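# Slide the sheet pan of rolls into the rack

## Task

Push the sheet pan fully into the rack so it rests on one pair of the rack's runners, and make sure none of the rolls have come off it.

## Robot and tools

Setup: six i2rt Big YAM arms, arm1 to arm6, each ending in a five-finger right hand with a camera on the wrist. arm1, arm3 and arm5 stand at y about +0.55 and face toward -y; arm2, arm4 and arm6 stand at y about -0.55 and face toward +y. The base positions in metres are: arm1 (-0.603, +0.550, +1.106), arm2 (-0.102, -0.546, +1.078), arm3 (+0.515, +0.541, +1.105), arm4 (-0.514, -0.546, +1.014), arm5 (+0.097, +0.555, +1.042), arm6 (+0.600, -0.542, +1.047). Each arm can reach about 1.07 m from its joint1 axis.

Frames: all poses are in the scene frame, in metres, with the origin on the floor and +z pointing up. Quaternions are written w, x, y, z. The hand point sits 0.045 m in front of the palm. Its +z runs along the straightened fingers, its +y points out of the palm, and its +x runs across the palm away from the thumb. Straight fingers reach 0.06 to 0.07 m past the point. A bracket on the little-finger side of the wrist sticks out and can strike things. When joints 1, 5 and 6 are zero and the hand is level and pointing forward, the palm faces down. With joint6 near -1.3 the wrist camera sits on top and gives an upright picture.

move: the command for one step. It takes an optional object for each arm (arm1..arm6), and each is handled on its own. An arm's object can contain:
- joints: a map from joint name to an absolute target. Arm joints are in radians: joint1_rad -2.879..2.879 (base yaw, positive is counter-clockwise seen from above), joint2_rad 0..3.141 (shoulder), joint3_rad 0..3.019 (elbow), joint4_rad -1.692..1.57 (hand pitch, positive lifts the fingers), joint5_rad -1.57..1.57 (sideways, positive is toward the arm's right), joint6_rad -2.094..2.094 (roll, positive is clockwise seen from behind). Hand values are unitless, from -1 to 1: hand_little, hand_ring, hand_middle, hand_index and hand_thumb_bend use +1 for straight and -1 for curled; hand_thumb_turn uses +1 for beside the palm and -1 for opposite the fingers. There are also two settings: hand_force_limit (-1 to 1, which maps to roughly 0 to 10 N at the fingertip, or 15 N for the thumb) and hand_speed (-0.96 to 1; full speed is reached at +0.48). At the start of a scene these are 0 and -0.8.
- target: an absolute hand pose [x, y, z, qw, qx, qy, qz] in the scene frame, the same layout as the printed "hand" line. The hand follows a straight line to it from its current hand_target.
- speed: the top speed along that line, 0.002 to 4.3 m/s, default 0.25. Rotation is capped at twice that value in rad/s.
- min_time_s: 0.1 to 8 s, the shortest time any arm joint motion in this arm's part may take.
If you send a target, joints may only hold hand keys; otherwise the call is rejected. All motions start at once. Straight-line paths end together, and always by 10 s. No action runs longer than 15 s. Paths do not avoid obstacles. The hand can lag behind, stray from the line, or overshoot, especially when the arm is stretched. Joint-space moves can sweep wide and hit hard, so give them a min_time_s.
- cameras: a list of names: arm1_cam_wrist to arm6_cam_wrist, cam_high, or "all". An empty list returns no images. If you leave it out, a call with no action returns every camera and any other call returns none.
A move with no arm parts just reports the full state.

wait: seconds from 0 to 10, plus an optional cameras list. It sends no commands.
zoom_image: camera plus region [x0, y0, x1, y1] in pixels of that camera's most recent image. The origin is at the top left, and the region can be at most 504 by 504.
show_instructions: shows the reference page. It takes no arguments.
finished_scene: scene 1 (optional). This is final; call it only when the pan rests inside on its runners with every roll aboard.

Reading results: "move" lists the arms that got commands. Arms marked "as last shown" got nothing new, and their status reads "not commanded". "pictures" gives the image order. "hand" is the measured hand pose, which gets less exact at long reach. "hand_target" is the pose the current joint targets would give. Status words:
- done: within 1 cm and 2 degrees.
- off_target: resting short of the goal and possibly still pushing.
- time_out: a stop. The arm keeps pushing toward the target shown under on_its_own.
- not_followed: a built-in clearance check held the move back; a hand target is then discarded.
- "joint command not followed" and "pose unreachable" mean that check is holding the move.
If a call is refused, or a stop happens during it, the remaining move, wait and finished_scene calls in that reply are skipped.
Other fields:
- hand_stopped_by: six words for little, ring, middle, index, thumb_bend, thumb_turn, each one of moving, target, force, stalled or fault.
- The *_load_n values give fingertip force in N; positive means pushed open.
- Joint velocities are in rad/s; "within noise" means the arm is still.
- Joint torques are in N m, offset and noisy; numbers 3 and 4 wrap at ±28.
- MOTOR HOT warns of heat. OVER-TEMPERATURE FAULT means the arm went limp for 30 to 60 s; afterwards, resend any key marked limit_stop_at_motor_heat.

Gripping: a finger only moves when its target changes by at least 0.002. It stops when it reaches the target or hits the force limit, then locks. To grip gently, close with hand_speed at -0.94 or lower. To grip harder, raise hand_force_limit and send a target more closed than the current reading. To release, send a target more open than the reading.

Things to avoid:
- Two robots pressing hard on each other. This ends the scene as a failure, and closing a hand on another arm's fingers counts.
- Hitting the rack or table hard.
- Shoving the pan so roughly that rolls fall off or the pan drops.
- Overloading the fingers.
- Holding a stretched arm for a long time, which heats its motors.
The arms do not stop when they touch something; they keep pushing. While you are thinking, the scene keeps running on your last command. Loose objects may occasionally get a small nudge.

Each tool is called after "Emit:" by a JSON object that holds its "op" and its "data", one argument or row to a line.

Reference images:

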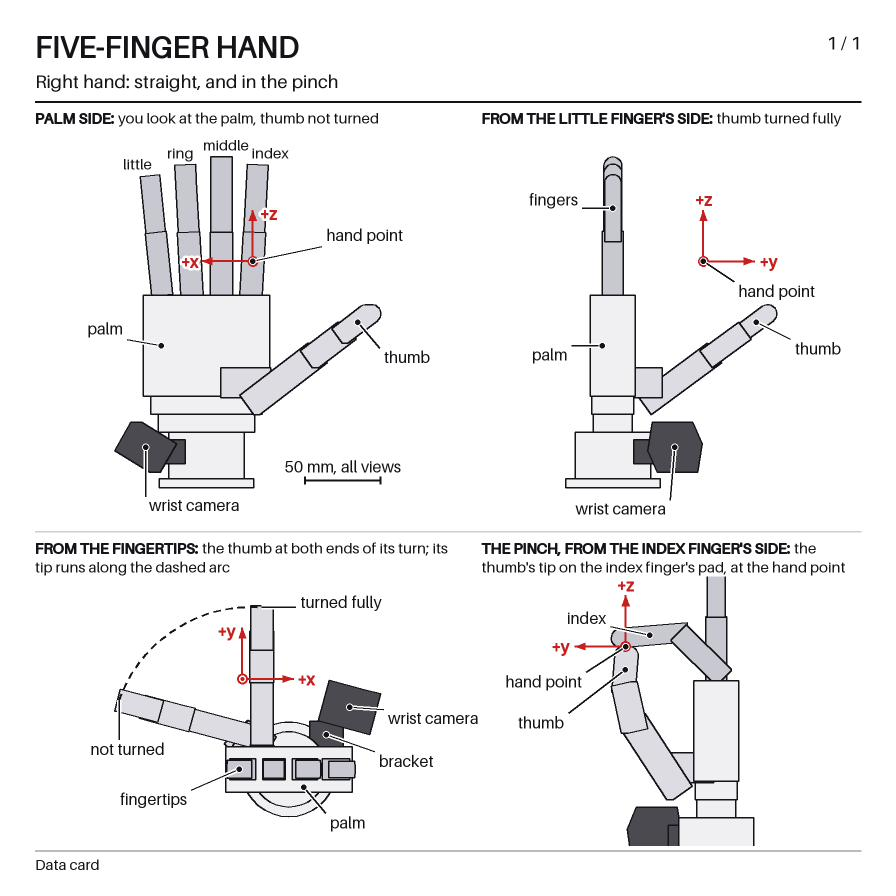

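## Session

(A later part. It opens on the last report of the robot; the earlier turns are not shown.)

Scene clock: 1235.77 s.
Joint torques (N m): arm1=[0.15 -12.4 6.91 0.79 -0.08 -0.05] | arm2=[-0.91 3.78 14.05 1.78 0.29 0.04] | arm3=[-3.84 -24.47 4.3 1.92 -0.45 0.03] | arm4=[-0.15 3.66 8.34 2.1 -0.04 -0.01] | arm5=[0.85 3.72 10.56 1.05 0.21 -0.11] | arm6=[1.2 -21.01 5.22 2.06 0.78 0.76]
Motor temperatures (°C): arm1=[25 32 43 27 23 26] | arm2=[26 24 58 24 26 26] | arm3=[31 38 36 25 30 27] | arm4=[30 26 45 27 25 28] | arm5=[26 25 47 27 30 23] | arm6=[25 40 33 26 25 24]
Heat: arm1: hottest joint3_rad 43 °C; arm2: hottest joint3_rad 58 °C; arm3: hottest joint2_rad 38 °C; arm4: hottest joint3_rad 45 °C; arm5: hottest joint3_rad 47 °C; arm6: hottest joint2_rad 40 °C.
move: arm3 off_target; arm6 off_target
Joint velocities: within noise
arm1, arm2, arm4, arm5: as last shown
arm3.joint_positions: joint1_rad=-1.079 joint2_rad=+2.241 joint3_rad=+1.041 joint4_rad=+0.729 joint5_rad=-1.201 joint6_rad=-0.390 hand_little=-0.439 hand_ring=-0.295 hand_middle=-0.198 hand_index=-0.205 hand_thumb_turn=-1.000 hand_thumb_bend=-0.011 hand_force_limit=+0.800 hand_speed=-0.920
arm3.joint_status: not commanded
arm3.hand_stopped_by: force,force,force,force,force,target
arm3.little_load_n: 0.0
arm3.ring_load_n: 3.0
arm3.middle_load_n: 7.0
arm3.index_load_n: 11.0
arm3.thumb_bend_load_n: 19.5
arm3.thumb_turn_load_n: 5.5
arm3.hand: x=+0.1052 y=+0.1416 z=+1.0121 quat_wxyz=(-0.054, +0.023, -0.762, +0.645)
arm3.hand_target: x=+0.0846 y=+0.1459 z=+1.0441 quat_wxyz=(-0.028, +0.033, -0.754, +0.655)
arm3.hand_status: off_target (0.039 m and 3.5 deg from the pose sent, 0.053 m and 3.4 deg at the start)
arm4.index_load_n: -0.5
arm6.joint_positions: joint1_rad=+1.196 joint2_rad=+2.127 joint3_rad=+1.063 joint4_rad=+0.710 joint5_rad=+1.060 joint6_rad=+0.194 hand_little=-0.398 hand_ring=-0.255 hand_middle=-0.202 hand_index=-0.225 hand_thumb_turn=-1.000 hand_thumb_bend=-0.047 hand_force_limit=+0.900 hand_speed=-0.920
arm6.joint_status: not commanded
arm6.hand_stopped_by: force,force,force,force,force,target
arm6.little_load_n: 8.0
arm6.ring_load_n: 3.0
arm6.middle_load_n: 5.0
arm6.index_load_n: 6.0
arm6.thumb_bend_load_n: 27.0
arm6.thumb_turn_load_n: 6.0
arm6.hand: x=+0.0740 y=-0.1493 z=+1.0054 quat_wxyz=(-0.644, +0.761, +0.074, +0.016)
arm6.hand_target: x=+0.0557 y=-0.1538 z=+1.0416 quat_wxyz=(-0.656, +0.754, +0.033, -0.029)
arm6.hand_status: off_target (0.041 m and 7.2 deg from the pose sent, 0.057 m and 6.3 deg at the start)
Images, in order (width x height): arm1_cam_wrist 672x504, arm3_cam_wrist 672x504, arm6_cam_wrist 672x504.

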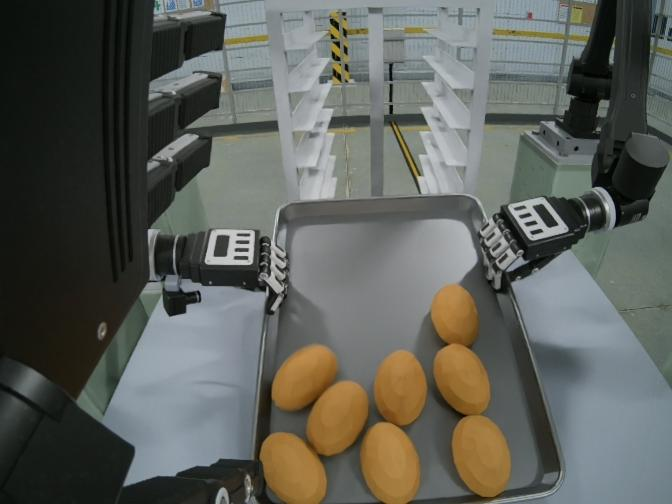

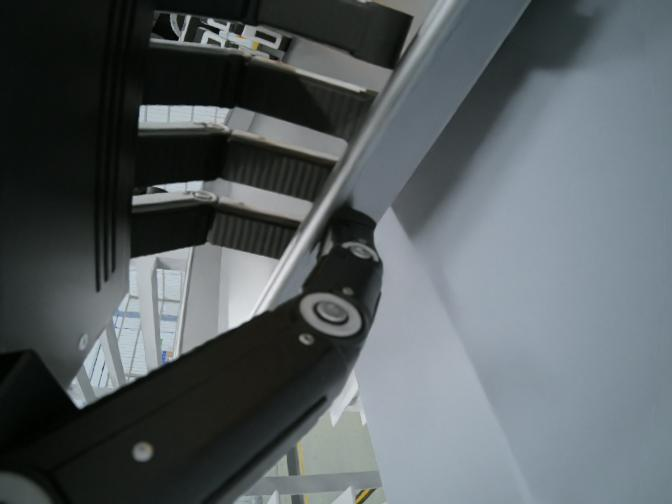

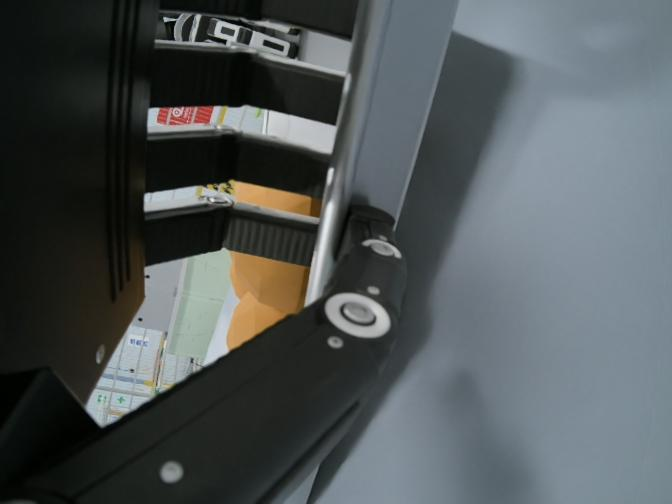

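Emit:
{"op": "move", "data": {
  "arm3": {"target": [0.083, 0.146, 1.010, 0.0281, -0.0323, 0.754, -0.6555], "speed": 0.03},
  "arm6": {"target": [0.054, -0.154, 1.005, -0.6555, 0.754, 0.0323, -0.0281], "speed": 0.03},
  "cameras": ["arm1_cam_wrist"]
}}

Emit:
{"op": "move", "data": {
  "arm3": {"target": [0.081, 0.146, 0.985, 0.0281, -0.0323, 0.754, -0.6555], "speed": 0.03},
  "arm6": {"target": [0.052, -0.154, 0.975, -0.6555, 0.754, 0.0323, -0.0281], "speed": 0.03},
  "cameras": ["arm1_cam_wrist"]
}}

Scene clock: 1253.27 s.
Joint torques (N m): arm1=[0.09 -12.34 6.86 0.8 -0.06 -0.06] | arm2=[-0.85 3.9 14.05 1.76 0.28 0.04] | arm3=[-3.96 -19.6 5.93 2.54 -0.52 -0.01] | arm4=[0.26 3.6 8.25 2.02 -0.03 -0.01] | arm5=[0.91 4.6 10.62 1.1 0.23 -0.11] | arm6=[1.32 -17.38 6.08 2.58 0.74 0.55]
Motor temperatures (°C): arm1=[25 32 43 27 23 26] | arm2=[26 24 58 24 26 26] | arm3=[31 40 36 25 30 27] | arm4=[30 26 45 27 25 28] | arm5=[26 25 47 27 30 23] | arm6=[25 41 32 26 26 25]
Heat: arm1: hottest joint3_rad 43 °C; arm2: hottest joint3_rad 58 °C; arm3: hottest joint2_rad 40 °C; arm4: hottest joint3_rad 45 °C; arm5: hottest joint3_rad 47 °C; arm6: hottest joint2_rad 41 °C.
move: arm3 off_target; arm6 off_target
Joint velocities: within noise
arm1, arm2, arm4, arm5: as last shown
arm3.joint_positions: joint1_rad=-1.079 joint2_rad=+2.272 joint3_rad=+1.044 joint4_rad=+0.769 joint5_rad=-1.201 joint6_rad=-0.390 hand_little=-0.439 hand_ring=-0.295 hand_middle=-0.198 hand_index=-0.205 hand_thumb_turn=-1.000 hand_thumb_bend=-0.011 hand_force_limit=+0.800 hand_speed=-0.920
arm3.joint_status: not commanded
arm3.hand_stopped_by: force,force,force,force,force,target
arm3.little_load_n: 0.0
arm3.ring_load_n: 4.0
arm3.middle_load_n: 7.0
arm3.index_load_n: 11.0
arm3.thumb_bend_load_n: 18.0
arm3.thumb_turn_load_n: 6.0
arm3.hand: x=+0.1059 y=+0.1419 z=+1.0005 quat_wxyz=(-0.050, +0.027, -0.760, +0.647)
arm3.hand_target: x=+0.0836 y=+0.1464 z=+1.0101 quat_wxyz=(-0.028, +0.032, -0.754, +0.655)
arm3.hand_status: off_target (0.025 m and 2.8 deg from the pose sent, 0.023 m and 3.5 deg at the start)
arm4.ring_load_n: 0.0
arm4.index_load_n: 0.0
arm6.joint_positions: joint1_rad=+1.196 joint2_rad=+2.164 joint3_rad=+1.063 joint4_rad=+0.760 joint5_rad=+1.062 joint6_rad=+0.217 hand_little=-0.398 hand_ring=-0.255 hand_middle=-0.202 hand_index=-0.225 hand_thumb_turn=-1.000 hand_thumb_bend=-0.047 hand_force_limit=+0.900 hand_speed=-0.920
arm6.joint_status: not commanded
arm6.hand_stopped_by: force,force,force,force,force,target
arm6.little_load_n: 8.0
arm6.ring_load_n: 3.5
arm6.middle_load_n: 5.5
arm6.index_load_n: 6.0
arm6.thumb_bend_load_n: 27.0
arm6.thumb_turn_load_n: 5.5
arm6.hand: x=+0.0737 y=-0.1495 z=+0.9914 quat_wxyz=(-0.646, +0.760, +0.062, +0.006)
arm6.hand_target: x=+0.0546 y=-0.1543 z=+1.0053 quat_wxyz=(-0.655, +0.754, +0.033, -0.028)
arm6.hand_status: off_target (0.024 m and 5.3 deg from the pose sent, 0.021 m and 7.2 deg at the start)
Images, in order (width x height): arm1_cam_wrist 672x504.

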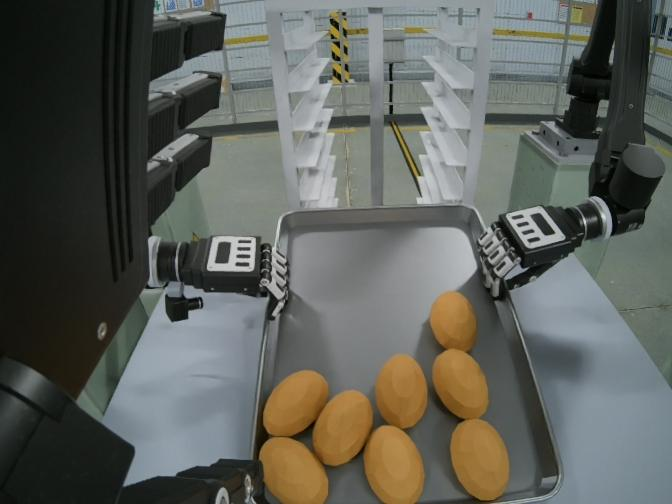

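Scene clock: 1254.80 s.
Joint torques (N m): arm1=[0.09 -12.28 6.87 0.77 -0.08 -0.06] | arm2=[-0.91 3.78 14.06 1.76 0.29 0.04] | arm3=[-4.13 -19.84 5.75 2.45 -0.51 0] | arm4=[0.15 3.25 8.18 2 -0.02 0] | arm5=[0.79 4.01 10.44 1.05 0.23 -0.11] | arm6=[1.44 -17.03 6.28 2.35 0.66 0.19]
Motor temperatures (°C): arm1=[25 32 43 27 23 26] | arm2=[26 24 58 24 26 26] | arm3=[31 40 36 25 30 27] | arm4=[30 26 45 27 25 28] | arm5=[26 25 47 27 30 23] | arm6=[25 41 32 26 26 25]
Heat: arm1: hottest joint3_rad 43 °C; arm2: hottest joint3_rad 58 °C; arm3: hottest joint2_rad 40 °C; arm4: hottest joint3_rad 45 °C; arm5: hottest joint3_rad 47 °C; arm6: hottest joint2_rad 41 °C.
move: arm3 off_target; arm6 off_target
Joint velocities: within noise
arm1, arm4, arm5: as last shown
arm2.joint_positions: joint1_rad=+0.005 joint2_rad=+0.585 joint3_rad=+1.394 joint4_rad=-1.197 joint5_rad=+0.295 joint6_rad=-1.289 hand_little=+1.000 hand_ring=+1.000 hand_middle=+1.000 hand_index=+1.000 hand_thumb_turn=-1.000 hand_thumb_bend=+0.000 hand_force_limit=+0.000 hand_speed=+0.000
arm2.joint_status: not commanded
arm2.hand_stopped_by: target,target,target,target,target,target
arm2.little_load_n: 0.0
arm2.ring_load_n: 0.0
arm2.middle_load_n: 0.0
arm2.index_load_n: 0.0
arm2.thumb_bend_load_n: 0.0
arm2.thumb_turn_load_n: 0.0
arm2.hand: x=+0.0084 y=-0.3289 z=+1.6136 quat_wxyz=(-0.363, +0.711, +0.421, +0.430)
arm2.hand_target: x=+0.0064 y=-0.3339 z=+1.6323 quat_wxyz=(-0.377, +0.706, +0.413, +0.434)
arm2.hand_status: not commanded
arm3.joint_positions: joint1_rad=-1.079 joint2_rad=+2.337 joint3_rad=+1.069 joint4_rad=+0.807 joint5_rad=-1.203 joint6_rad=-0.393 hand_little=-0.439 hand_ring=-0.295 hand_middle=-0.198 hand_index=-0.205 hand_thumb_turn=-1.000 hand_thumb_bend=-0.011 hand_force_limit=+0.800 hand_speed=-0.920
arm3.joint_status: not commanded
arm3.hand_stopped_by: force,force,force,force,force,target
arm3.little_load_n: 2.0
arm3.ring_load_n: 4.5
arm3.middle_load_n: 6.5
arm3.index_load_n: 9.0
arm3.thumb_bend_load_n: 18.0
arm3.thumb_turn_load_n: 8.0
arm3.hand: x=+0.1052 y=+0.1414 z=+0.9762 quat_wxyz=(-0.050, +0.028, -0.760, +0.647)
arm3.hand_target: x=+0.0816 y=+0.1465 z=+0.9853 quat_wxyz=(-0.028, +0.033, -0.754, +0.655)
arm3.hand_status: off_target (0.026 m and 2.8 deg from the pose sent, 0.030 m and 2.8 deg at the start)
arm4.ring_load_n: -0.5
arm5.index_load_n: -0.5
arm6.joint_positions: joint1_rad=+1.196 joint2_rad=+2.231 joint3_rad=+1.078 joint4_rad=+0.816 joint5_rad=+1.066 joint6_rad=+0.252 hand_little=-0.398 hand_ring=-0.255 hand_middle=-0.202 hand_index=-0.225 hand_thumb_turn=-1.000 hand_thumb_bend=-0.047 hand_force_limit=+0.900 hand_speed=-0.920
arm6.joint_status: not commanded
arm6.hand_stopped_by: force,force,force,force,force,target
arm6.little_load_n: 6.5
arm6.ring_load_n: 3.0
arm6.middle_load_n: 6.0
arm6.index_load_n: 7.5
arm6.thumb_bend_load_n: 25.5
arm6.thumb_turn_load_n: 4.0
arm6.hand: x=+0.0718 y=-0.1489 z=+0.9668 quat_wxyz=(-0.648, +0.760, +0.045, -0.006)
arm6.hand_target: x=+0.0526 y=-0.1544 z=+0.9753 quat_wxyz=(-0.655, +0.754, +0.032, -0.028)
arm6.hand_status: off_target (0.022 m and 3.1 deg from the pose sent, 0.028 m and 5.3 deg at the start)
Images, in order (width x height): arm1_cam_wrist 672x504.

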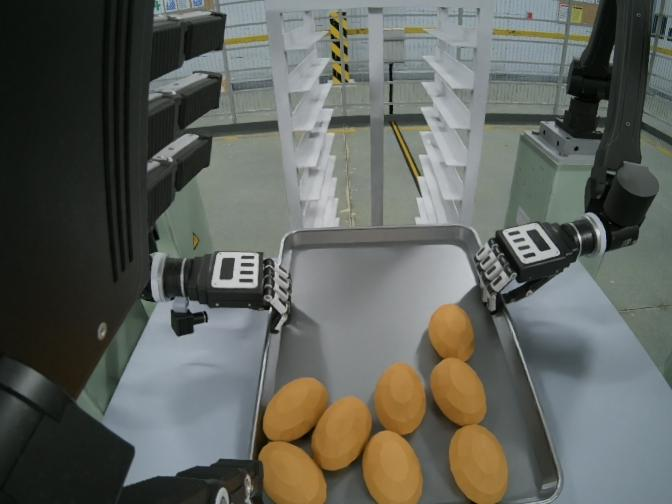

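Emit:
{"op": "move", "data": {
  "arm3": {"target": [0.080, 0.146, 0.965, 0.0281, -0.0323, 0.754, -0.6555], "speed": 0.03},
  "arm6": {"target": [0.051, -0.154, 0.955, -0.6555, 0.754, 0.0323, -0.0281], "speed": 0.03},
  "cameras": ["arm1_cam_wrist"]
}}

Emit:
{"op": "move", "data": {
  "arm3": {"target": [0.080, 0.146, 0.950, 0.0281, -0.0323, 0.754, -0.6555], "speed": 0.03},
  "arm6": {"target": [0.051, -0.154, 0.940, -0.6555, 0.754, 0.0323, -0.0281], "speed": 0.03},
  "cameras": ["arm1_cam_wrist", "arm3_cam_wrist", "arm6_cam_wrist", "cam_high"]
}}

Scene clock: 1260.13 s.
Joint torques (N m): arm1=[-0.15 -12.28 6.87 0.79 -0.05 -0.06] | arm2=[-0.91 3.84 14.08 1.77 0.29 0.04] | arm3=[-4.01 -19.84 5.61 2.4 -0.37 0.07] | arm4=[0.21 3.25 8.23 2.04 -0.03 0] | arm5=[0.44 4.19 10.61 0.92 0.19 -0.11] | arm6=[1.49 -17.08 6.06 2.33 0.59 0.01]
Motor temperatures (°C): arm1=[25 32 43 27 23 26] | arm2=[26 24 58 24 26 26] | arm3=[31 40 36 25 30 27] | arm4=[30 26 45 27 25 28] | arm5=[26 25 47 27 30 23] | arm6=[25 41 33 26 26 25]
Heat: arm1: hottest joint3_rad 43 °C; arm2: hottest joint3_rad 58 °C; arm3: hottest joint2_rad 40 °C; arm4: hottest joint3_rad 45 °C; arm5: hottest joint3_rad 47 °C; arm6: hottest joint2_rad 41 °C.
move: arm3 off_target; arm6 off_target
Joint velocities: within noise
arm1, arm2, arm4: as last shown
arm2.thumb_bend_load_n: 0.5
arm3.joint_positions: joint1_rad=-1.081 joint2_rad=+2.386 joint3_rad=+1.092 joint4_rad=+0.836 joint5_rad=-1.207 joint6_rad=-0.400 hand_little=-0.438 hand_ring=-0.295 hand_middle=-0.198 hand_index=-0.205 hand_thumb_turn=-1.000 hand_thumb_bend=-0.011 hand_force_limit=+0.800 hand_speed=-0.920
arm3.joint_status: not commanded
arm3.hand_stopped_by: force,force,force,force,force,target
arm3.little_load_n: 3.5
arm3.ring_load_n: 5.0
arm3.middle_load_n: 5.5
arm3.index_load_n: 7.5
arm3.thumb_bend_load_n: 19.0
arm3.thumb_turn_load_n: 8.0
arm3.hand: x=+0.1039 y=+0.1418 z=+0.9577 quat_wxyz=(-0.048, +0.032, -0.759, +0.648)
arm3.hand_target: x=+0.0804 y=+0.1466 z=+0.9654 quat_wxyz=(-0.028, +0.032, -0.754, +0.655)
arm3.hand_status: off_target (0.025 m and 2.5 deg from the pose sent, 0.028 m and 2.8 deg at the start)
arm4.ring_load_n: 0.0
arm5.joint_positions: joint1_rad=-0.112 joint2_rad=+0.492 joint3_rad=+1.313 joint4_rad=-1.193 joint5_rad=-0.203 joint6_rad=-1.199 hand_little=+1.000 hand_ring=+1.000 hand_middle=+1.000 hand_index=+1.000 hand_thumb_turn=-1.000 hand_thumb_bend=+0.000 hand_force_limit=+0.000 hand_speed=+0.000
arm5.joint_status: not commanded
arm5.hand_stopped_by: target,target,target,target,target,target
arm5.little_load_n: 0.0
arm5.ring_load_n: 0.0
arm5.middle_load_n: 0.0
arm5.index_load_n: 0.0
arm5.thumb_bend_load_n: 0.0
arm5.thumb_turn_load_n: 0.5
arm5.hand: x=+0.0679 y=+0.3434 z=+1.5456 quat_wxyz=(+0.286, +0.468, -0.676, +0.492)
arm5.hand_target: x=+0.0700 y=+0.3461 z=+1.5614 quat_wxyz=(+0.292, +0.472, -0.666, +0.498)
arm5.hand_status: not commanded
arm6.joint_positions: joint1_rad=+1.196 joint2_rad=+2.281 joint3_rad=+1.096 joint4_rad=+0.850 joint5_rad=+1.069 joint6_rad=+0.268 hand_little=-0.398 hand_ring=-0.255 hand_middle=-0.202 hand_index=-0.225 hand_thumb_turn=-1.000 hand_thumb_bend=-0.047 hand_force_limit=+0.900 hand_speed=-0.920
arm6.joint_status: not commanded
arm6.hand_stopped_by: force,force,force,force,force,target
arm6.little_load_n: 5.0
arm6.ring_load_n: 2.5
arm6.middle_load_n: 6.5
arm6.index_load_n: 9.0
arm6.thumb_bend_load_n: 24.5
arm6.thumb_turn_load_n: 3.5
arm6.hand: x=+0.0701 y=-0.1484 z=+0.9482 quat_wxyz=(-0.648, +0.760, +0.038, -0.011)
arm6.hand_target: x=+0.0515 y=-0.1546 z=+0.9553 quat_wxyz=(-0.655, +0.754, +0.032, -0.028)
arm6.hand_status: off_target (0.021 m and 2.3 deg from the pose sent, 0.024 m and 3.2 deg at the start)
Images, in order (width x height): arm1_cam_wrist 672x504.

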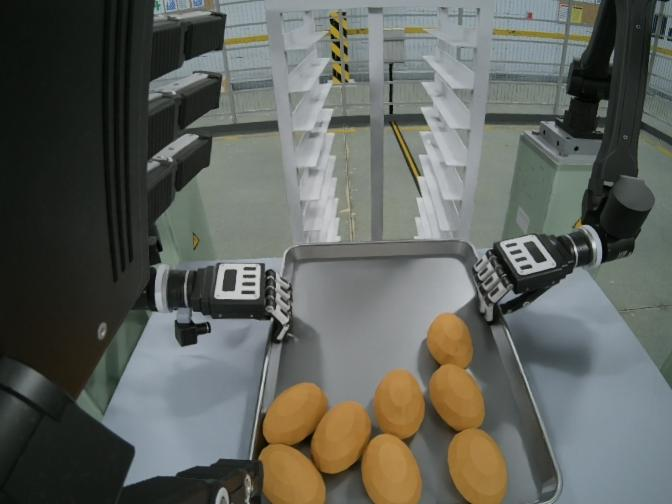

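Scene clock: 1261.13 s.
Joint torques (N m): arm1=[0.03 -12.28 6.89 0.84 -0.06 -0.08] | arm2=[-0.85 3.78 14.06 1.76 0.29 0.04] | arm3=[-3.96 -19.6 5.41 2.37 -0.2 0.13] | arm4=[-0.09 3.14 8.35 2.04 -0.04 -0.01] | arm5=[0.38 3.72 10.39 1.14 0.21 -0.09] | arm6=[1.44 -17.08 5.82 2.32 0.47 -0.04]
Motor temperatures (°C): arm1=[25 32 43 27 23 26] | arm2=[26 24 58 24 26 26] | arm3=[31 39 36 25 30 27] | arm4=[30 26 45 27 25 28] | arm5=[26 25 47 27 30 23] | arm6=[25 41 33 26 26 25]
Heat: arm1: hottest joint3_rad 43 °C; arm2: hottest joint3_rad 58 °C; arm3: hottest joint2_rad 39 °C; arm4: hottest joint3_rad 45 °C; arm5: hottest joint3_rad 47 °C; arm6: hottest joint2_rad 41 °C.
move: arm3 off_target; arm6 off_target
Joint velocities: within noise
arm1, arm2, arm4, arm5: as last shown
arm2.thumb_bend_load_n: 0.0
arm3.joint_positions: joint1_rad=-1.082 joint2_rad=+2.422 joint3_rad=+1.110 joint4_rad=+0.858 joint5_rad=-1.211 joint6_rad=-0.406 hand_little=-0.438 hand_ring=-0.295 hand_middle=-0.198 hand_index=-0.205 hand_thumb_turn=-1.000 hand_thumb_bend=-0.011 hand_force_limit=+0.800 hand_speed=-0.920
arm3.joint_status: not commanded
arm3.hand_stopped_by: force,force,force,force,force,target
arm3.little_load_n: 5.0
arm3.ring_load_n: 5.5
arm3.middle_load_n: 4.5
arm3.index_load_n: 6.5
arm3.thumb_bend_load_n: 19.5
arm3.thumb_turn_load_n: 6.5
arm3.hand: x=+0.1021 y=+0.1418 z=+0.9450 quat_wxyz=(-0.045, +0.036, -0.758, +0.650)
arm3.hand_target: x=+0.0804 y=+0.1465 z=+0.9503 quat_wxyz=(-0.028, +0.032, -0.754, +0.655)
arm3.hand_status: off_target (0.023 m and 2.2 deg from the pose sent, 0.026 m and 2.5 deg at the start)
arm4.index_load_n: -0.5
arm5.middle_load_n: -0.5
arm5.thumb_turn_load_n: 0.0
arm6.joint_positions: joint1_rad=+1.198 joint2_rad=+2.316 joint3_rad=+1.111 joint4_rad=+0.875 joint5_rad=+1.073 joint6_rad=+0.273 hand_little=-0.398 hand_ring=-0.255 hand_middle=-0.202 hand_index=-0.225 hand_thumb_turn=-1.000 hand_thumb_bend=-0.047 hand_force_limit=+0.900 hand_speed=-0.920
arm6.joint_status: not commanded
arm6.hand_stopped_by: force,force,force,force,force,target
arm6.little_load_n: 4.0
arm6.ring_load_n: 2.0
arm6.middle_load_n: 7.0
arm6.index_load_n: 10.0
arm6.thumb_bend_load_n: 24.0
arm6.thumb_turn_load_n: 3.5
arm6.hand: x=+0.0687 y=-0.1482 z=+0.9357 quat_wxyz=(-0.650, +0.759, +0.034, -0.013)
arm6.hand_target: x=+0.0515 y=-0.1543 z=+0.9401 quat_wxyz=(-0.655, +0.754, +0.032, -0.028)
arm6.hand_status: off_target (0.019 m and 2.0 deg from the pose sent, 0.022 m and 2.3 deg at the start)
Images, in order (width x height): arm1_cam_wrist 672x504, arm3_cam_wrist 672x504, arm6_cam_wrist 672x504, cam_high 896x504.

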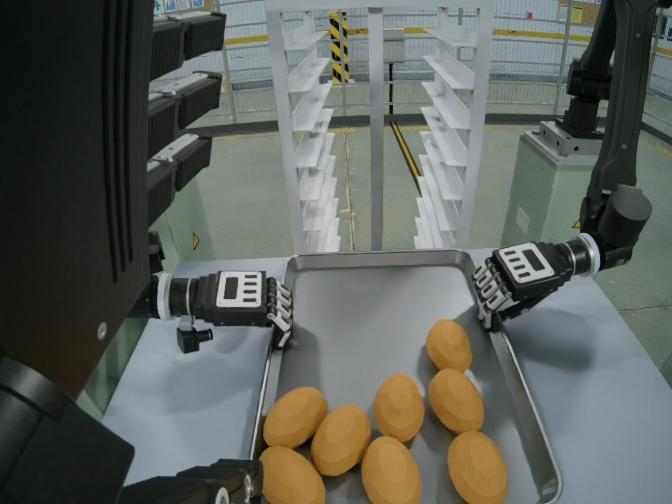

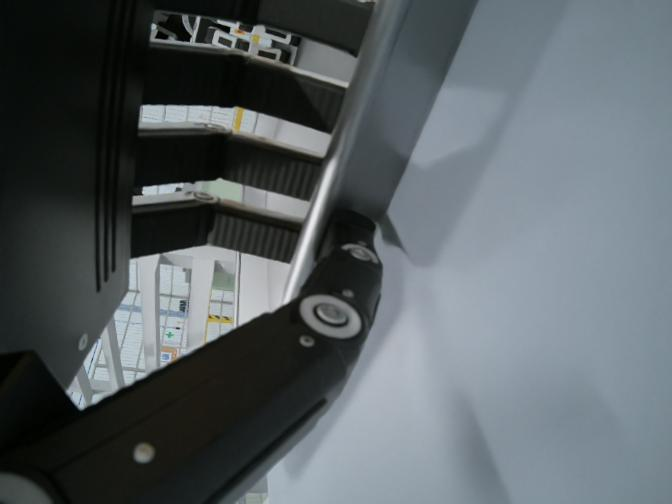

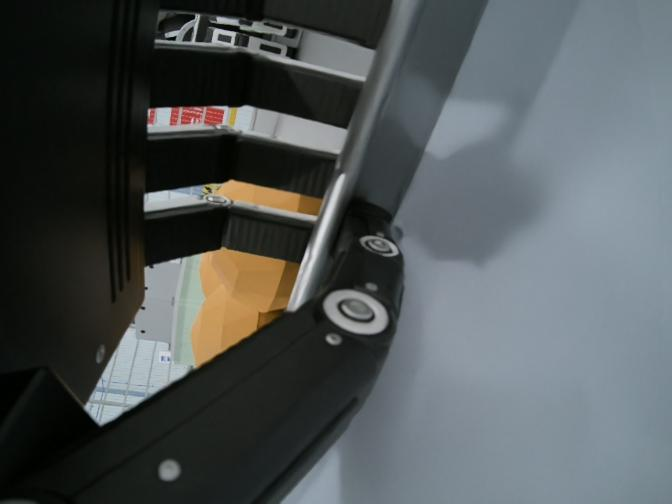

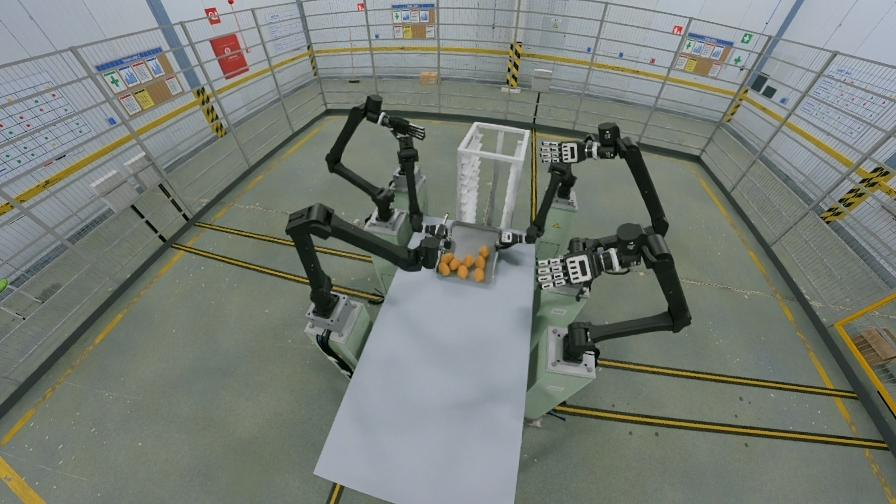

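Emit:
{"op": "move", "data": {
  "arm4": {"target": [-0.36, -0.10, 1.22, 0.4639, -0.5337, 0.5337, -0.4639], "speed": 0.2, "joints": {"hand_thumb_turn": -1, "hand_thumb_bend": 0, "hand_index": 0.5, "hand_middle": 0.5, "hand_ring": 0.5, "hand_little": 0.5, "hand_speed": 0, "hand_force_limit": 0}},
  "cameras": ["arm1_cam_wrist", "arm4_cam_wrist", "cam_high"]
}}

Scene clock: 1295.63 s.
Joint torques (N m): arm1=[0.03 -12.28 6.84 0.79 -0.08 -0.05] | arm2=[-0.97 3.78 14.06 1.77 0.28 0.04] | arm3=[-3.9 -19.6 5.41 2.36 -0.21 0.13] | arm4=[-0.85 -7.94 10.26 -1.06 0.65 0.09] | arm5=[-0.09 4.13 10.47 0.98 0.22 -0.09] | arm6=[1.38 -17.14 5.83 2.3 0.47 -0.04]
Motor temperatures (°C): arm1=[25 32 43 27 23 26] | arm2=[26 24 58 24 26 26] | arm3=[31 37 36 25 30 27] | arm4=[29 26 46 27 25 27] | arm5=[26 25 47 27 30 23] | arm6=[25 42 34 26 25 24]
Heat: arm1: hottest joint3_rad 43 °C; arm2: hottest joint3_rad 58 °C; arm3: hottest joint2_rad 37 °C; arm4: hottest joint3_rad 46 °C; arm5: hottest joint3_rad 47 °C; arm6: hottest joint2_rad 42 °C.
move: arm4 moving
Joint velocities: arm1=[within noise] | arm2=[within noise] | arm3=[within noise] | arm4=[-0.005 0.015 0.007 -0.051 0.066 -0.022] | arm5=[within noise] | arm6=[within noise]
arm1, arm2, arm3, arm5, arm6: as last shown
arm3.middle_load_n: 5.0
arm3.index_load_n: 6.0
arm4.joint_positions: joint1_rad=+0.064 joint2_rad=+1.551 joint3_rad=+1.123 joint4_rad=-1.513 joint5_rad=+1.408 joint6_rad=+1.909 hand_little=+0.500 hand_ring=+0.500 hand_middle=+0.500 hand_index=+0.500 hand_thumb_turn=-1.000 hand_thumb_bend=+0.000 hand_force_limit=+0.000 hand_speed=+0.000
arm4.joint_status: all done
arm4.hand_stopped_by: target,target,target,target,target,target
arm4.little_load_n: 0.0
arm4.ring_load_n: 0.0
arm4.middle_load_n: 0.0
arm4.index_load_n: 0.0
arm4.thumb_bend_load_n: 0.0
arm4.thumb_turn_load_n: 0.0
arm4.hand: x=-0.3625 y=-0.1130 z=+1.2092 quat_wxyz=(-0.459, +0.546, -0.520, +0.470)
arm4.hand_target: x=-0.3600 y=-0.1006 z=+1.2200 quat_wxyz=(-0.464, +0.535, -0.533, +0.463)
arm4.hand_status: moving (0.017 m and 2.3 deg from the pose sent, 0.404 m and 123.9 deg at the start; a joint's target at an end of its range on 36 of 314 steps)
arm5.middle_load_n: 0.0
arm6.ring_load_n: 2.5
arm6.thumb_turn_load_n: 4.0
Images, in order (width x height): arm1_cam_wrist 672x504, arm4_cam_wrist 672x504, cam_high 896x504.

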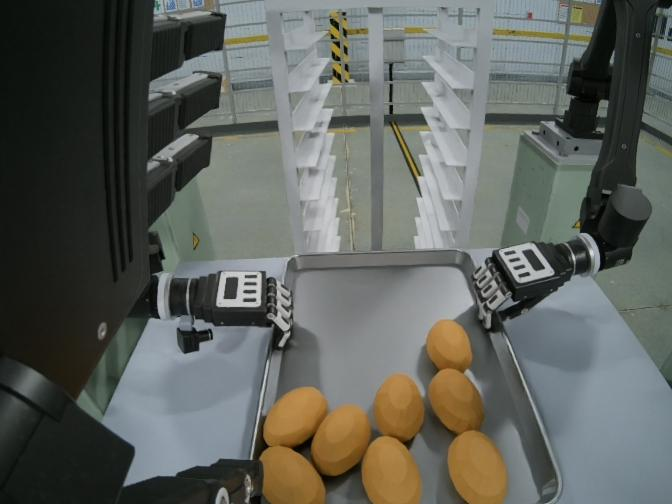

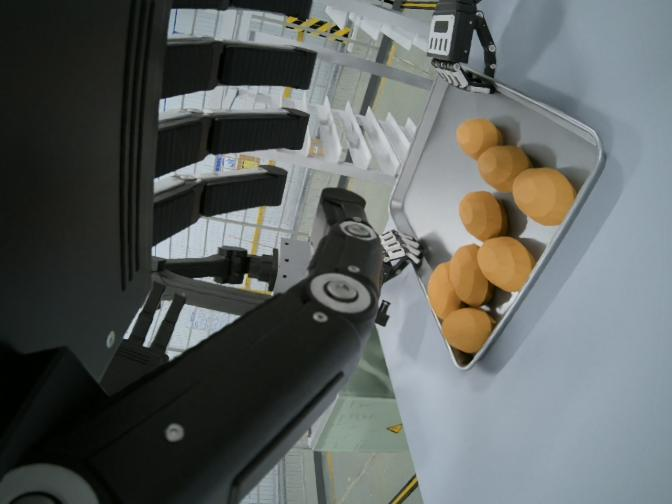

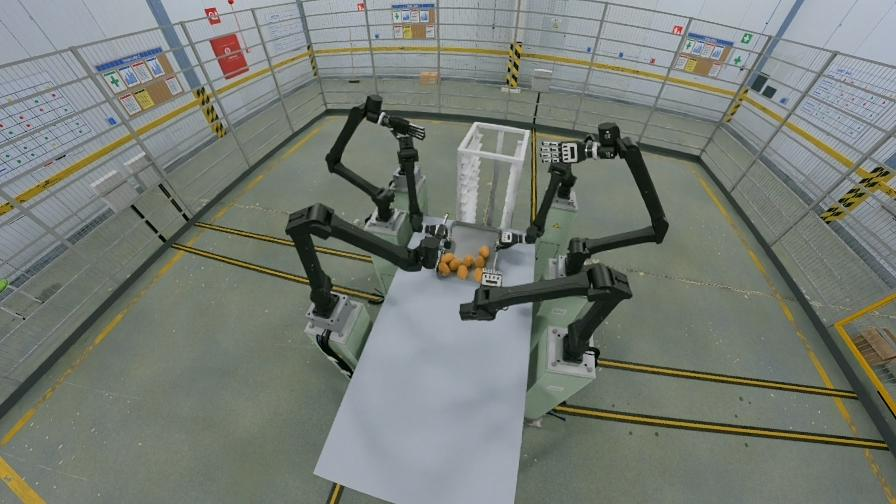

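Emit:
{"op": "move", "data": {
  "arm4": {"joints": {"joint4_rad": 0.40, "joint6_rad": 0.0, "joint5_rad": 1.35}, "min_time_s": 4},
  "cameras": ["arm4_cam_wrist"]
}}

Scene clock: 1314.20 s.
Joint torques (N m): arm1=[-0.21 -12.4 6.87 0.84 -0.07 -0.06] | arm2=[-0.85 3.84 14.06 1.76 0.29 0.04] | arm3=[-3.9 -19.6 5.41 2.37 -0.2 0.13] | arm4=[-0.91 -9.82 11.47 2.06 -0.11 -0.08] | arm5=[0.56 4.42 10.65 1.28 0.24 -0.05] | arm6=[1.44 -17.08 5.82 2.3 0.47 -0.05]
Motor temperatures (°C): arm1=[25 32 43 27 23 26] | arm2=[26 24 59 24 26 26] | arm3=[31 36 36 25 30 27] | arm4=[29 27 50 27 26 27] | arm5=[26 25 47 27 30 23] | arm6=[25 43 35 26 25 24]
Heat: arm1: hottest joint3_rad 43 °C; arm2: hottest joint3_rad 59 °C; arm3: hottest joint2_rad 36 °C; arm4: hottest joint3_rad 50 °C; arm5: hottest joint3_rad 47 °C; arm6: hottest joint2_rad 43 °C.
move: arm4 done
Joint velocities: within noise
arm1, arm2, arm3, arm5, arm6: as last shown
arm2.thumb_turn_load_n: 0.5
arm3.ring_load_n: 6.0
arm3.middle_load_n: 4.5
arm3.index_load_n: 6.5
arm3.thumb_turn_load_n: 7.0
arm4.joint_positions: joint1_rad=+0.064 joint2_rad=+1.553 joint3_rad=+1.124 joint4_rad=+0.379 joint5_rad=+1.353 joint6_rad=+0.012 hand_little=+0.500 hand_ring=+0.500 hand_middle=+0.500 hand_index=+0.500 hand_thumb_turn=-1.000 hand_thumb_bend=+0.000 hand_force_limit=+0.000 hand_speed=+0.000
arm4.joint_status: all done
arm4.hand_stopped_by: target,target,target,target,target,target
arm4.little_load_n: 0.0
arm4.ring_load_n: 0.0
arm4.middle_load_n: 0.5
arm4.index_load_n: 0.0
arm4.thumb_bend_load_n: 0.0
arm4.thumb_turn_load_n: 0.0
arm4.hand: x=-0.3759 y=+0.0400 z=+1.3006 quat_wxyz=(-0.559, +0.574, -0.411, +0.435)
arm4.hand_target: x=-0.3723 y=+0.0519 z=+1.3191 quat_wxyz=(-0.570, +0.561, -0.422, +0.427)
arm4.hand_status: not commanded
arm5.middle_load_n: -0.5
arm5.index_load_n: -0.5
arm6.ring_load_n: 2.0
Images, in order (width x height): arm4_cam_wrist 672x504.

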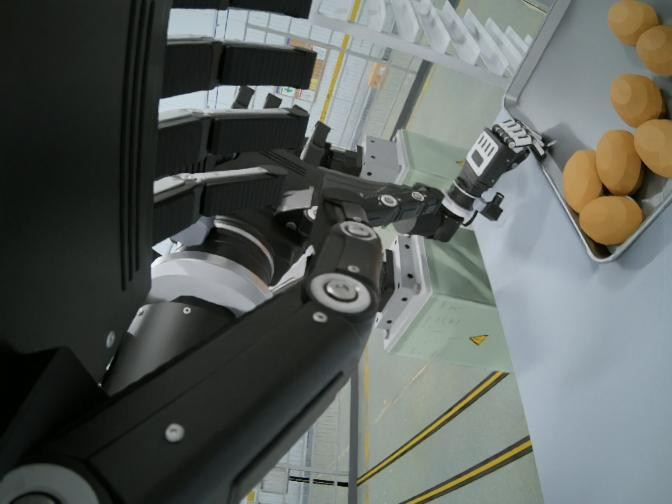

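Emit:
{"op": "move", "data": {
  "arm4": {"target": [-0.40, -0.03, 1.15, 0.4639, -0.5337, 0.5337, -0.4639], "speed": 0.1},
  "cameras": ["arm1_cam_wrist", "arm4_cam_wrist", "cam_high"]
}}

Scene clock: 1325.87 s.
Joint torques (N m): arm1=[0.09 -12.28 6.86 0.84 -0.06 -0.06] | arm2=[-0.85 3.84 14.06 1.78 0.29 0.04] | arm3=[-3.9 -19.6 5.41 2.36 -0.2 0.13] | arm4=[-0.44 -11.28 9.32 -1.21 0.58 0.12] | arm5=[0.62 3.96 10.48 1.01 0.19 -0.07] | arm6=[1.38 -17.2 5.82 2.29 0.48 -0.05]
Motor temperatures (°C): arm1=[25 32 43 27 23 26] | arm2=[26 24 59 24 26 26] | arm3=[31 36 36 25 30 27] | arm4=[29 27 50 27 26 27] | arm5=[26 25 47 27 30 23] | arm6=[25 43 35 26 25 24]
Heat: arm1: hottest joint3_rad 43 °C; arm2: hottest joint3_rad 59 °C; arm3: hottest joint2_rad 36 °C; arm4: hottest joint3_rad 50 °C; arm5: hottest joint3_rad 47 °C; arm6: hottest joint2_rad 43 °C.
move: arm4 moving
Joint velocities: within noise
arm1.joint_positions: joint1_rad=+0.426 joint2_rad=+1.673 joint3_rad=+0.928 joint4_rad=+0.647 joint5_rad=-1.153 joint6_rad=-1.381 hand_little=+1.000 hand_ring=+1.000 hand_middle=+1.000 hand_index=+1.000 hand_thumb_turn=+1.000 hand_thumb_bend=+1.000 hand_force_limit=+0.000 hand_speed=-0.800
arm1.joint_status: not commanded
arm1.hand_stopped_by: target,target,target,target,target,target
arm1.little_load_n: 0.0
arm1.ring_load_n: 0.0
arm1.middle_load_n: 0.0
arm1.index_load_n: 0.0
arm1.thumb_bend_load_n: 0.0
arm1.thumb_turn_load_n: 0.0
arm1.hand: x=-0.2198 y=+0.0588 z=+1.2922 quat_wxyz=(-0.096, +0.709, -0.100, +0.691)
arm1.hand_target: x=-0.2201 y=+0.0600 z=+1.2999 quat_wxyz=(-0.092, +0.709, -0.095, +0.693)
arm1.hand_status: not commanded
arm2, arm3, arm5, arm6: as last shown
arm2.thumb_turn_load_n: 0.0
arm3.ring_load_n: 5.5
arm3.middle_load_n: 5.0
arm3.index_load_n: 6.0
arm4.joint_positions: joint1_rad=+0.129 joint2_rad=+1.811 joint3_rad=+1.272 joint4_rad=-1.526 joint5_rad=+1.372 joint6_rad=+2.042 hand_little=+0.500 hand_ring=+0.500 hand_middle=+0.500 hand_index=+0.500 hand_thumb_turn=-1.000 hand_thumb_bend=+0.000 hand_force_limit=+0.000 hand_speed=+0.000
arm4.joint_status: not commanded
arm4.hand_stopped_by: target,target,target,target,target,target
arm4.little_load_n: 0.0
arm4.ring_load_n: 0.0
arm4.middle_load_n: 0.0
arm4.index_load_n: 0.0
arm4.thumb_bend_load_n: 0.0
arm4.thumb_turn_load_n: 0.0
arm4.hand: x=-0.3998 y=-0.0430 z=+1.1428 quat_wxyz=(-0.460, +0.558, -0.519, +0.456)
arm4.hand_target: x=-0.3995 y=-0.0305 z=+1.1501 quat_wxyz=(-0.465, +0.550, -0.529, +0.449)
arm4.hand_status: moving (0.015 m and 3.4 deg from the pose sent, 0.168 m and 18.7 deg at the start; a joint's target at an end of its range on 94 of 209 steps)
arm5.middle_load_n: 0.0
arm5.index_load_n: 0.0
arm6.middle_load_n: 6.5
arm6.thumb_bend_load_n: 24.5
Images, in order (width x height): arm1_cam_wrist 672x504, arm4_cam_wrist 672x504, cam_high 896x504.

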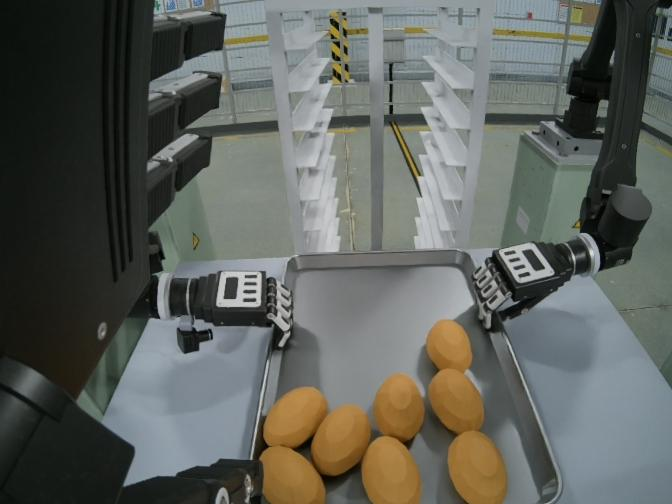

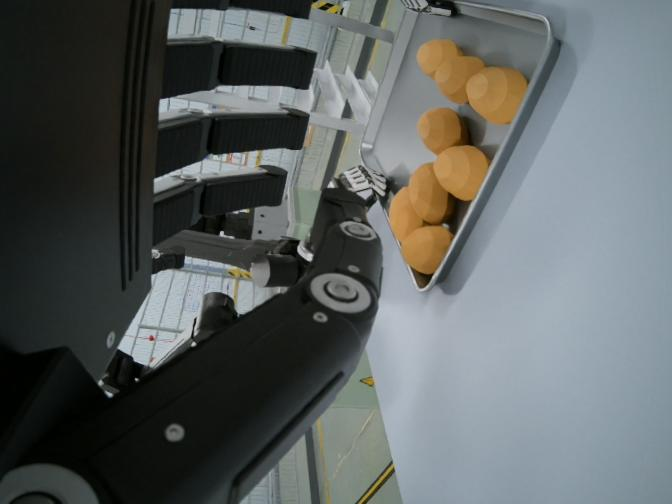

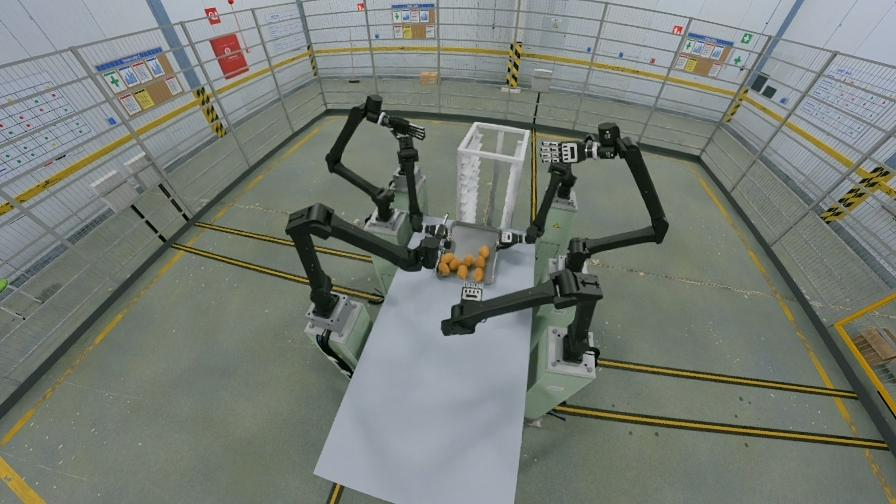

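Emit:
{"op": "move", "data": {
  "arm4": {"target": [-0.36, -0.15, 1.10, 0.5374, -0.6183, 0.4329, -0.3764], "speed": 0.15},
  "cameras": ["arm4_cam_wrist", "cam_high"]
}}

Scene clock: 1352.37 s.
Joint torques (N m): arm1=[0.09 -12.16 6.89 0.83 -0.07 -0.06] | arm2=[-0.91 3.78 14.06 1.77 0.29 0.04] | arm3=[-3.96 -19.66 5.41 2.37 -0.2 0.13] | arm4=[-1.14 -4.48 4.79 2.25 0.22 -0.13] | arm5=[0.56 4.37 10.48 1.17 0.17 -0.12] | arm6=[1.44 -17.08 5.83 2.3 0.47 -0.04]
Motor temperatures (°C): arm1=[25 32 43 27 23 26] | arm2=[26 24 59 24 26 26] | arm3=[31 36 36 25 30 27] | arm4=[29 29 47 26 26 27] | arm5=[25 25 47 27 29 23] | arm6=[25 43 35 26 25 24]
Heat: arm1: hottest joint3_rad 43 °C; arm2: hottest joint3_rad 59 °C; arm3: hottest joint2_rad 36 °C; arm4: hottest joint3_rad 47 °C; arm5: hottest joint3_rad 47 °C; arm6: hottest joint2_rad 43 °C.
move: arm4 done
Joint velocities: within noise
arm1, arm2, arm3, arm5, arm6: as last shown
arm3.middle_load_n: 4.5
arm3.index_load_n: 6.5
arm4.joint_positions: joint1_rad=+0.027 joint2_rad=+1.366 joint3_rad=+0.435 joint4_rad=+0.478 joint5_rad=+1.212 joint6_rad=+0.438 hand_little=+0.500 hand_ring=+0.500 hand_middle=+0.500 hand_index=+0.500 hand_thumb_turn=-1.000 hand_thumb_bend=+0.000 hand_force_limit=+0.000 hand_speed=+0.000
arm4.joint_status: not commanded
arm4.hand_stopped_by: target,target,target,target,target,target
arm4.little_load_n: 0.5
arm4.ring_load_n: 0.0
arm4.middle_load_n: 0.0
arm4.index_load_n: 0.0
arm4.thumb_bend_load_n: 0.0
arm4.thumb_turn_load_n: 0.0
arm4.hand: x=-0.3652 y=-0.1462 z=+1.1034 quat_wxyz=(-0.540, +0.619, -0.432, +0.372)
arm4.hand_target: x=-0.3601 y=-0.1502 z=+1.1000 quat_wxyz=(-0.537, +0.618, -0.433, +0.376)
arm4.hand_status: done (0.007 m and 0.6 deg from the pose sent, 0.122 m and 17.5 deg at the start)
arm6.thumb_bend_load_n: 24.0
Images, in order (width x height): arm4_cam_wrist 672x504, cam_high 896x504.

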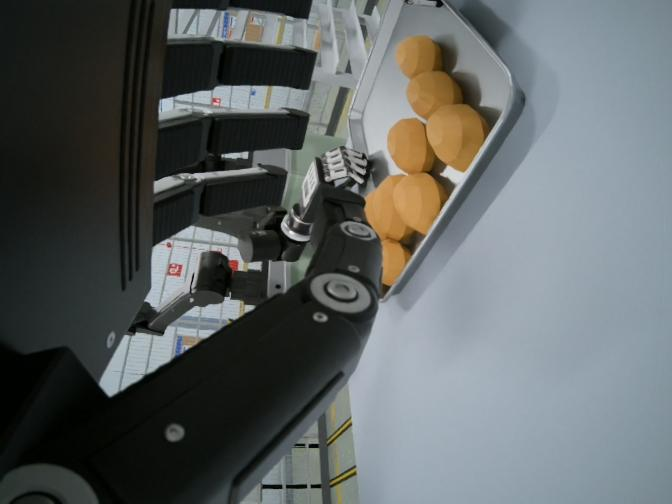

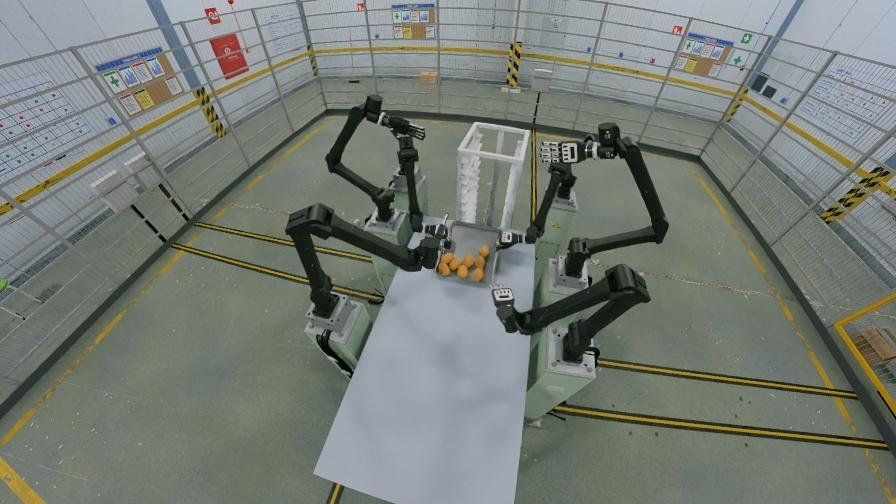

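Emit:
{"op": "move", "data": {
  "arm4": {"target": [-0.27, 0.02, 1.04, 0.4639, -0.5337, 0.5337, -0.4639], "speed": 0.15},
  "cameras": ["arm4_cam_wrist", "arm1_cam_wrist", "cam_high"]
}}

Scene clock: 1359.60 s.
Joint torques (N m): arm1=[-0.03 -12.34 6.87 0.79 -0.06 -0.04] | arm2=[-0.91 3.84 14.08 1.8 0.29 0.04] | arm3=[-3.9 -19.6 5.41 2.37 -0.2 0.13] | arm4=[-1.26 -12.45 8.69 0.25 0.73 0.1] | arm5=[0.26 4.84 10.5 0.95 0.19 -0.12] | arm6=[1.44 -17.08 5.83 2.29 0.47 -0.05]
Motor temperatures (°C): arm1=[25 32 43 27 23 26] | arm2=[26 24 59 24 26 26] | arm3=[31 36 36 25 30 27] | arm4=[29 29 47 26 26 27] | arm5=[25 25 47 27 29 23] | arm6=[25 43 35 26 25 24]
Heat: arm1: hottest joint3_rad 43 °C; arm2: hottest joint3_rad 59 °C; arm3: hottest joint2_rad 36 °C; arm4: hottest joint3_rad 47 °C; arm5: hottest joint3_rad 47 °C; arm6: hottest joint2_rad 43 °C.
move: arm4 off_target
Joint velocities: arm1=[0.005 0.005 0.002 0.002 -0.183 0.022] | arm2=[within noise] | arm3=[within noise] | arm4=[within noise] | arm5=[within noise] | arm6=[within noise]
arm1, arm2, arm3, arm5, arm6: as last shown
arm2.thumb_turn_load_n: 0.5
arm3.middle_load_n: 5.0
arm3.thumb_turn_load_n: 6.5
arm4.joint_positions: joint1_rad=-0.108 joint2_rad=+1.963 joint3_rad=+1.111 joint4_rad=-0.087 joint5_rad=+1.377 joint6_rad=+0.905 hand_little=+0.500 hand_ring=+0.500 hand_middle=+0.500 hand_index=+0.500 hand_thumb_turn=-1.000 hand_thumb_bend=+0.000 hand_force_limit=+0.000 hand_speed=+0.000
arm4.joint_status: not commanded
arm4.hand_stopped_by: target,target,target,target,target,target
arm4.little_load_n: 0.0
arm4.ring_load_n: 0.0
arm4.middle_load_n: 0.0
arm4.index_load_n: 0.0
arm4.thumb_bend_load_n: 0.0
arm4.thumb_turn_load_n: 0.0
arm4.hand: x=-0.2787 y=+0.0082 z=+1.0342 quat_wxyz=(-0.461, +0.544, -0.524, +0.466)
arm4.hand_target: x=-0.2700 y=+0.0193 z=+1.0403 quat_wxyz=(-0.465, +0.534, -0.533, +0.464)
arm4.hand_status: off_target (0.016 m and 1.7 deg from the pose sent, 0.202 m and 20.5 deg at the start)
arm5.thumb_turn_load_n: 0.5
arm6.ring_load_n: 2.5
pictures: arm1_cam_wrist, arm4_cam_wrist, cam_high
Images, in order (width x height): arm1_cam_wrist 672x504, arm4_cam_wrist 672x504, cam_high 896x504.

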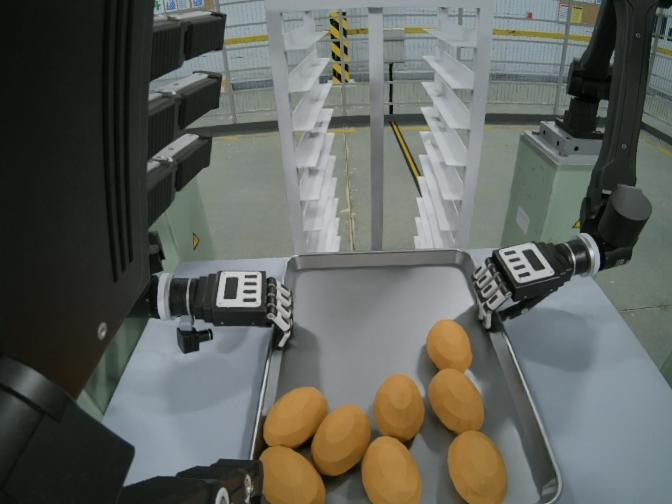

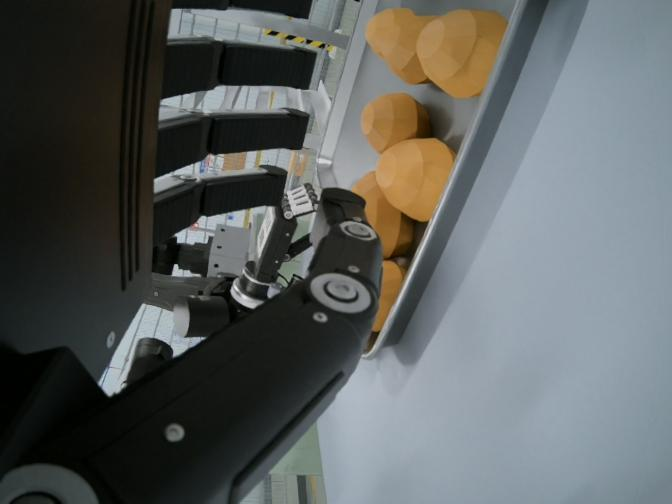

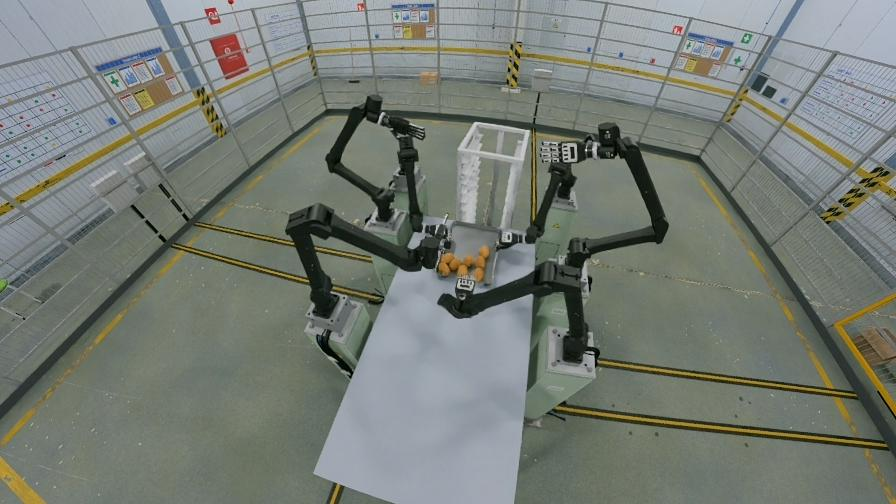

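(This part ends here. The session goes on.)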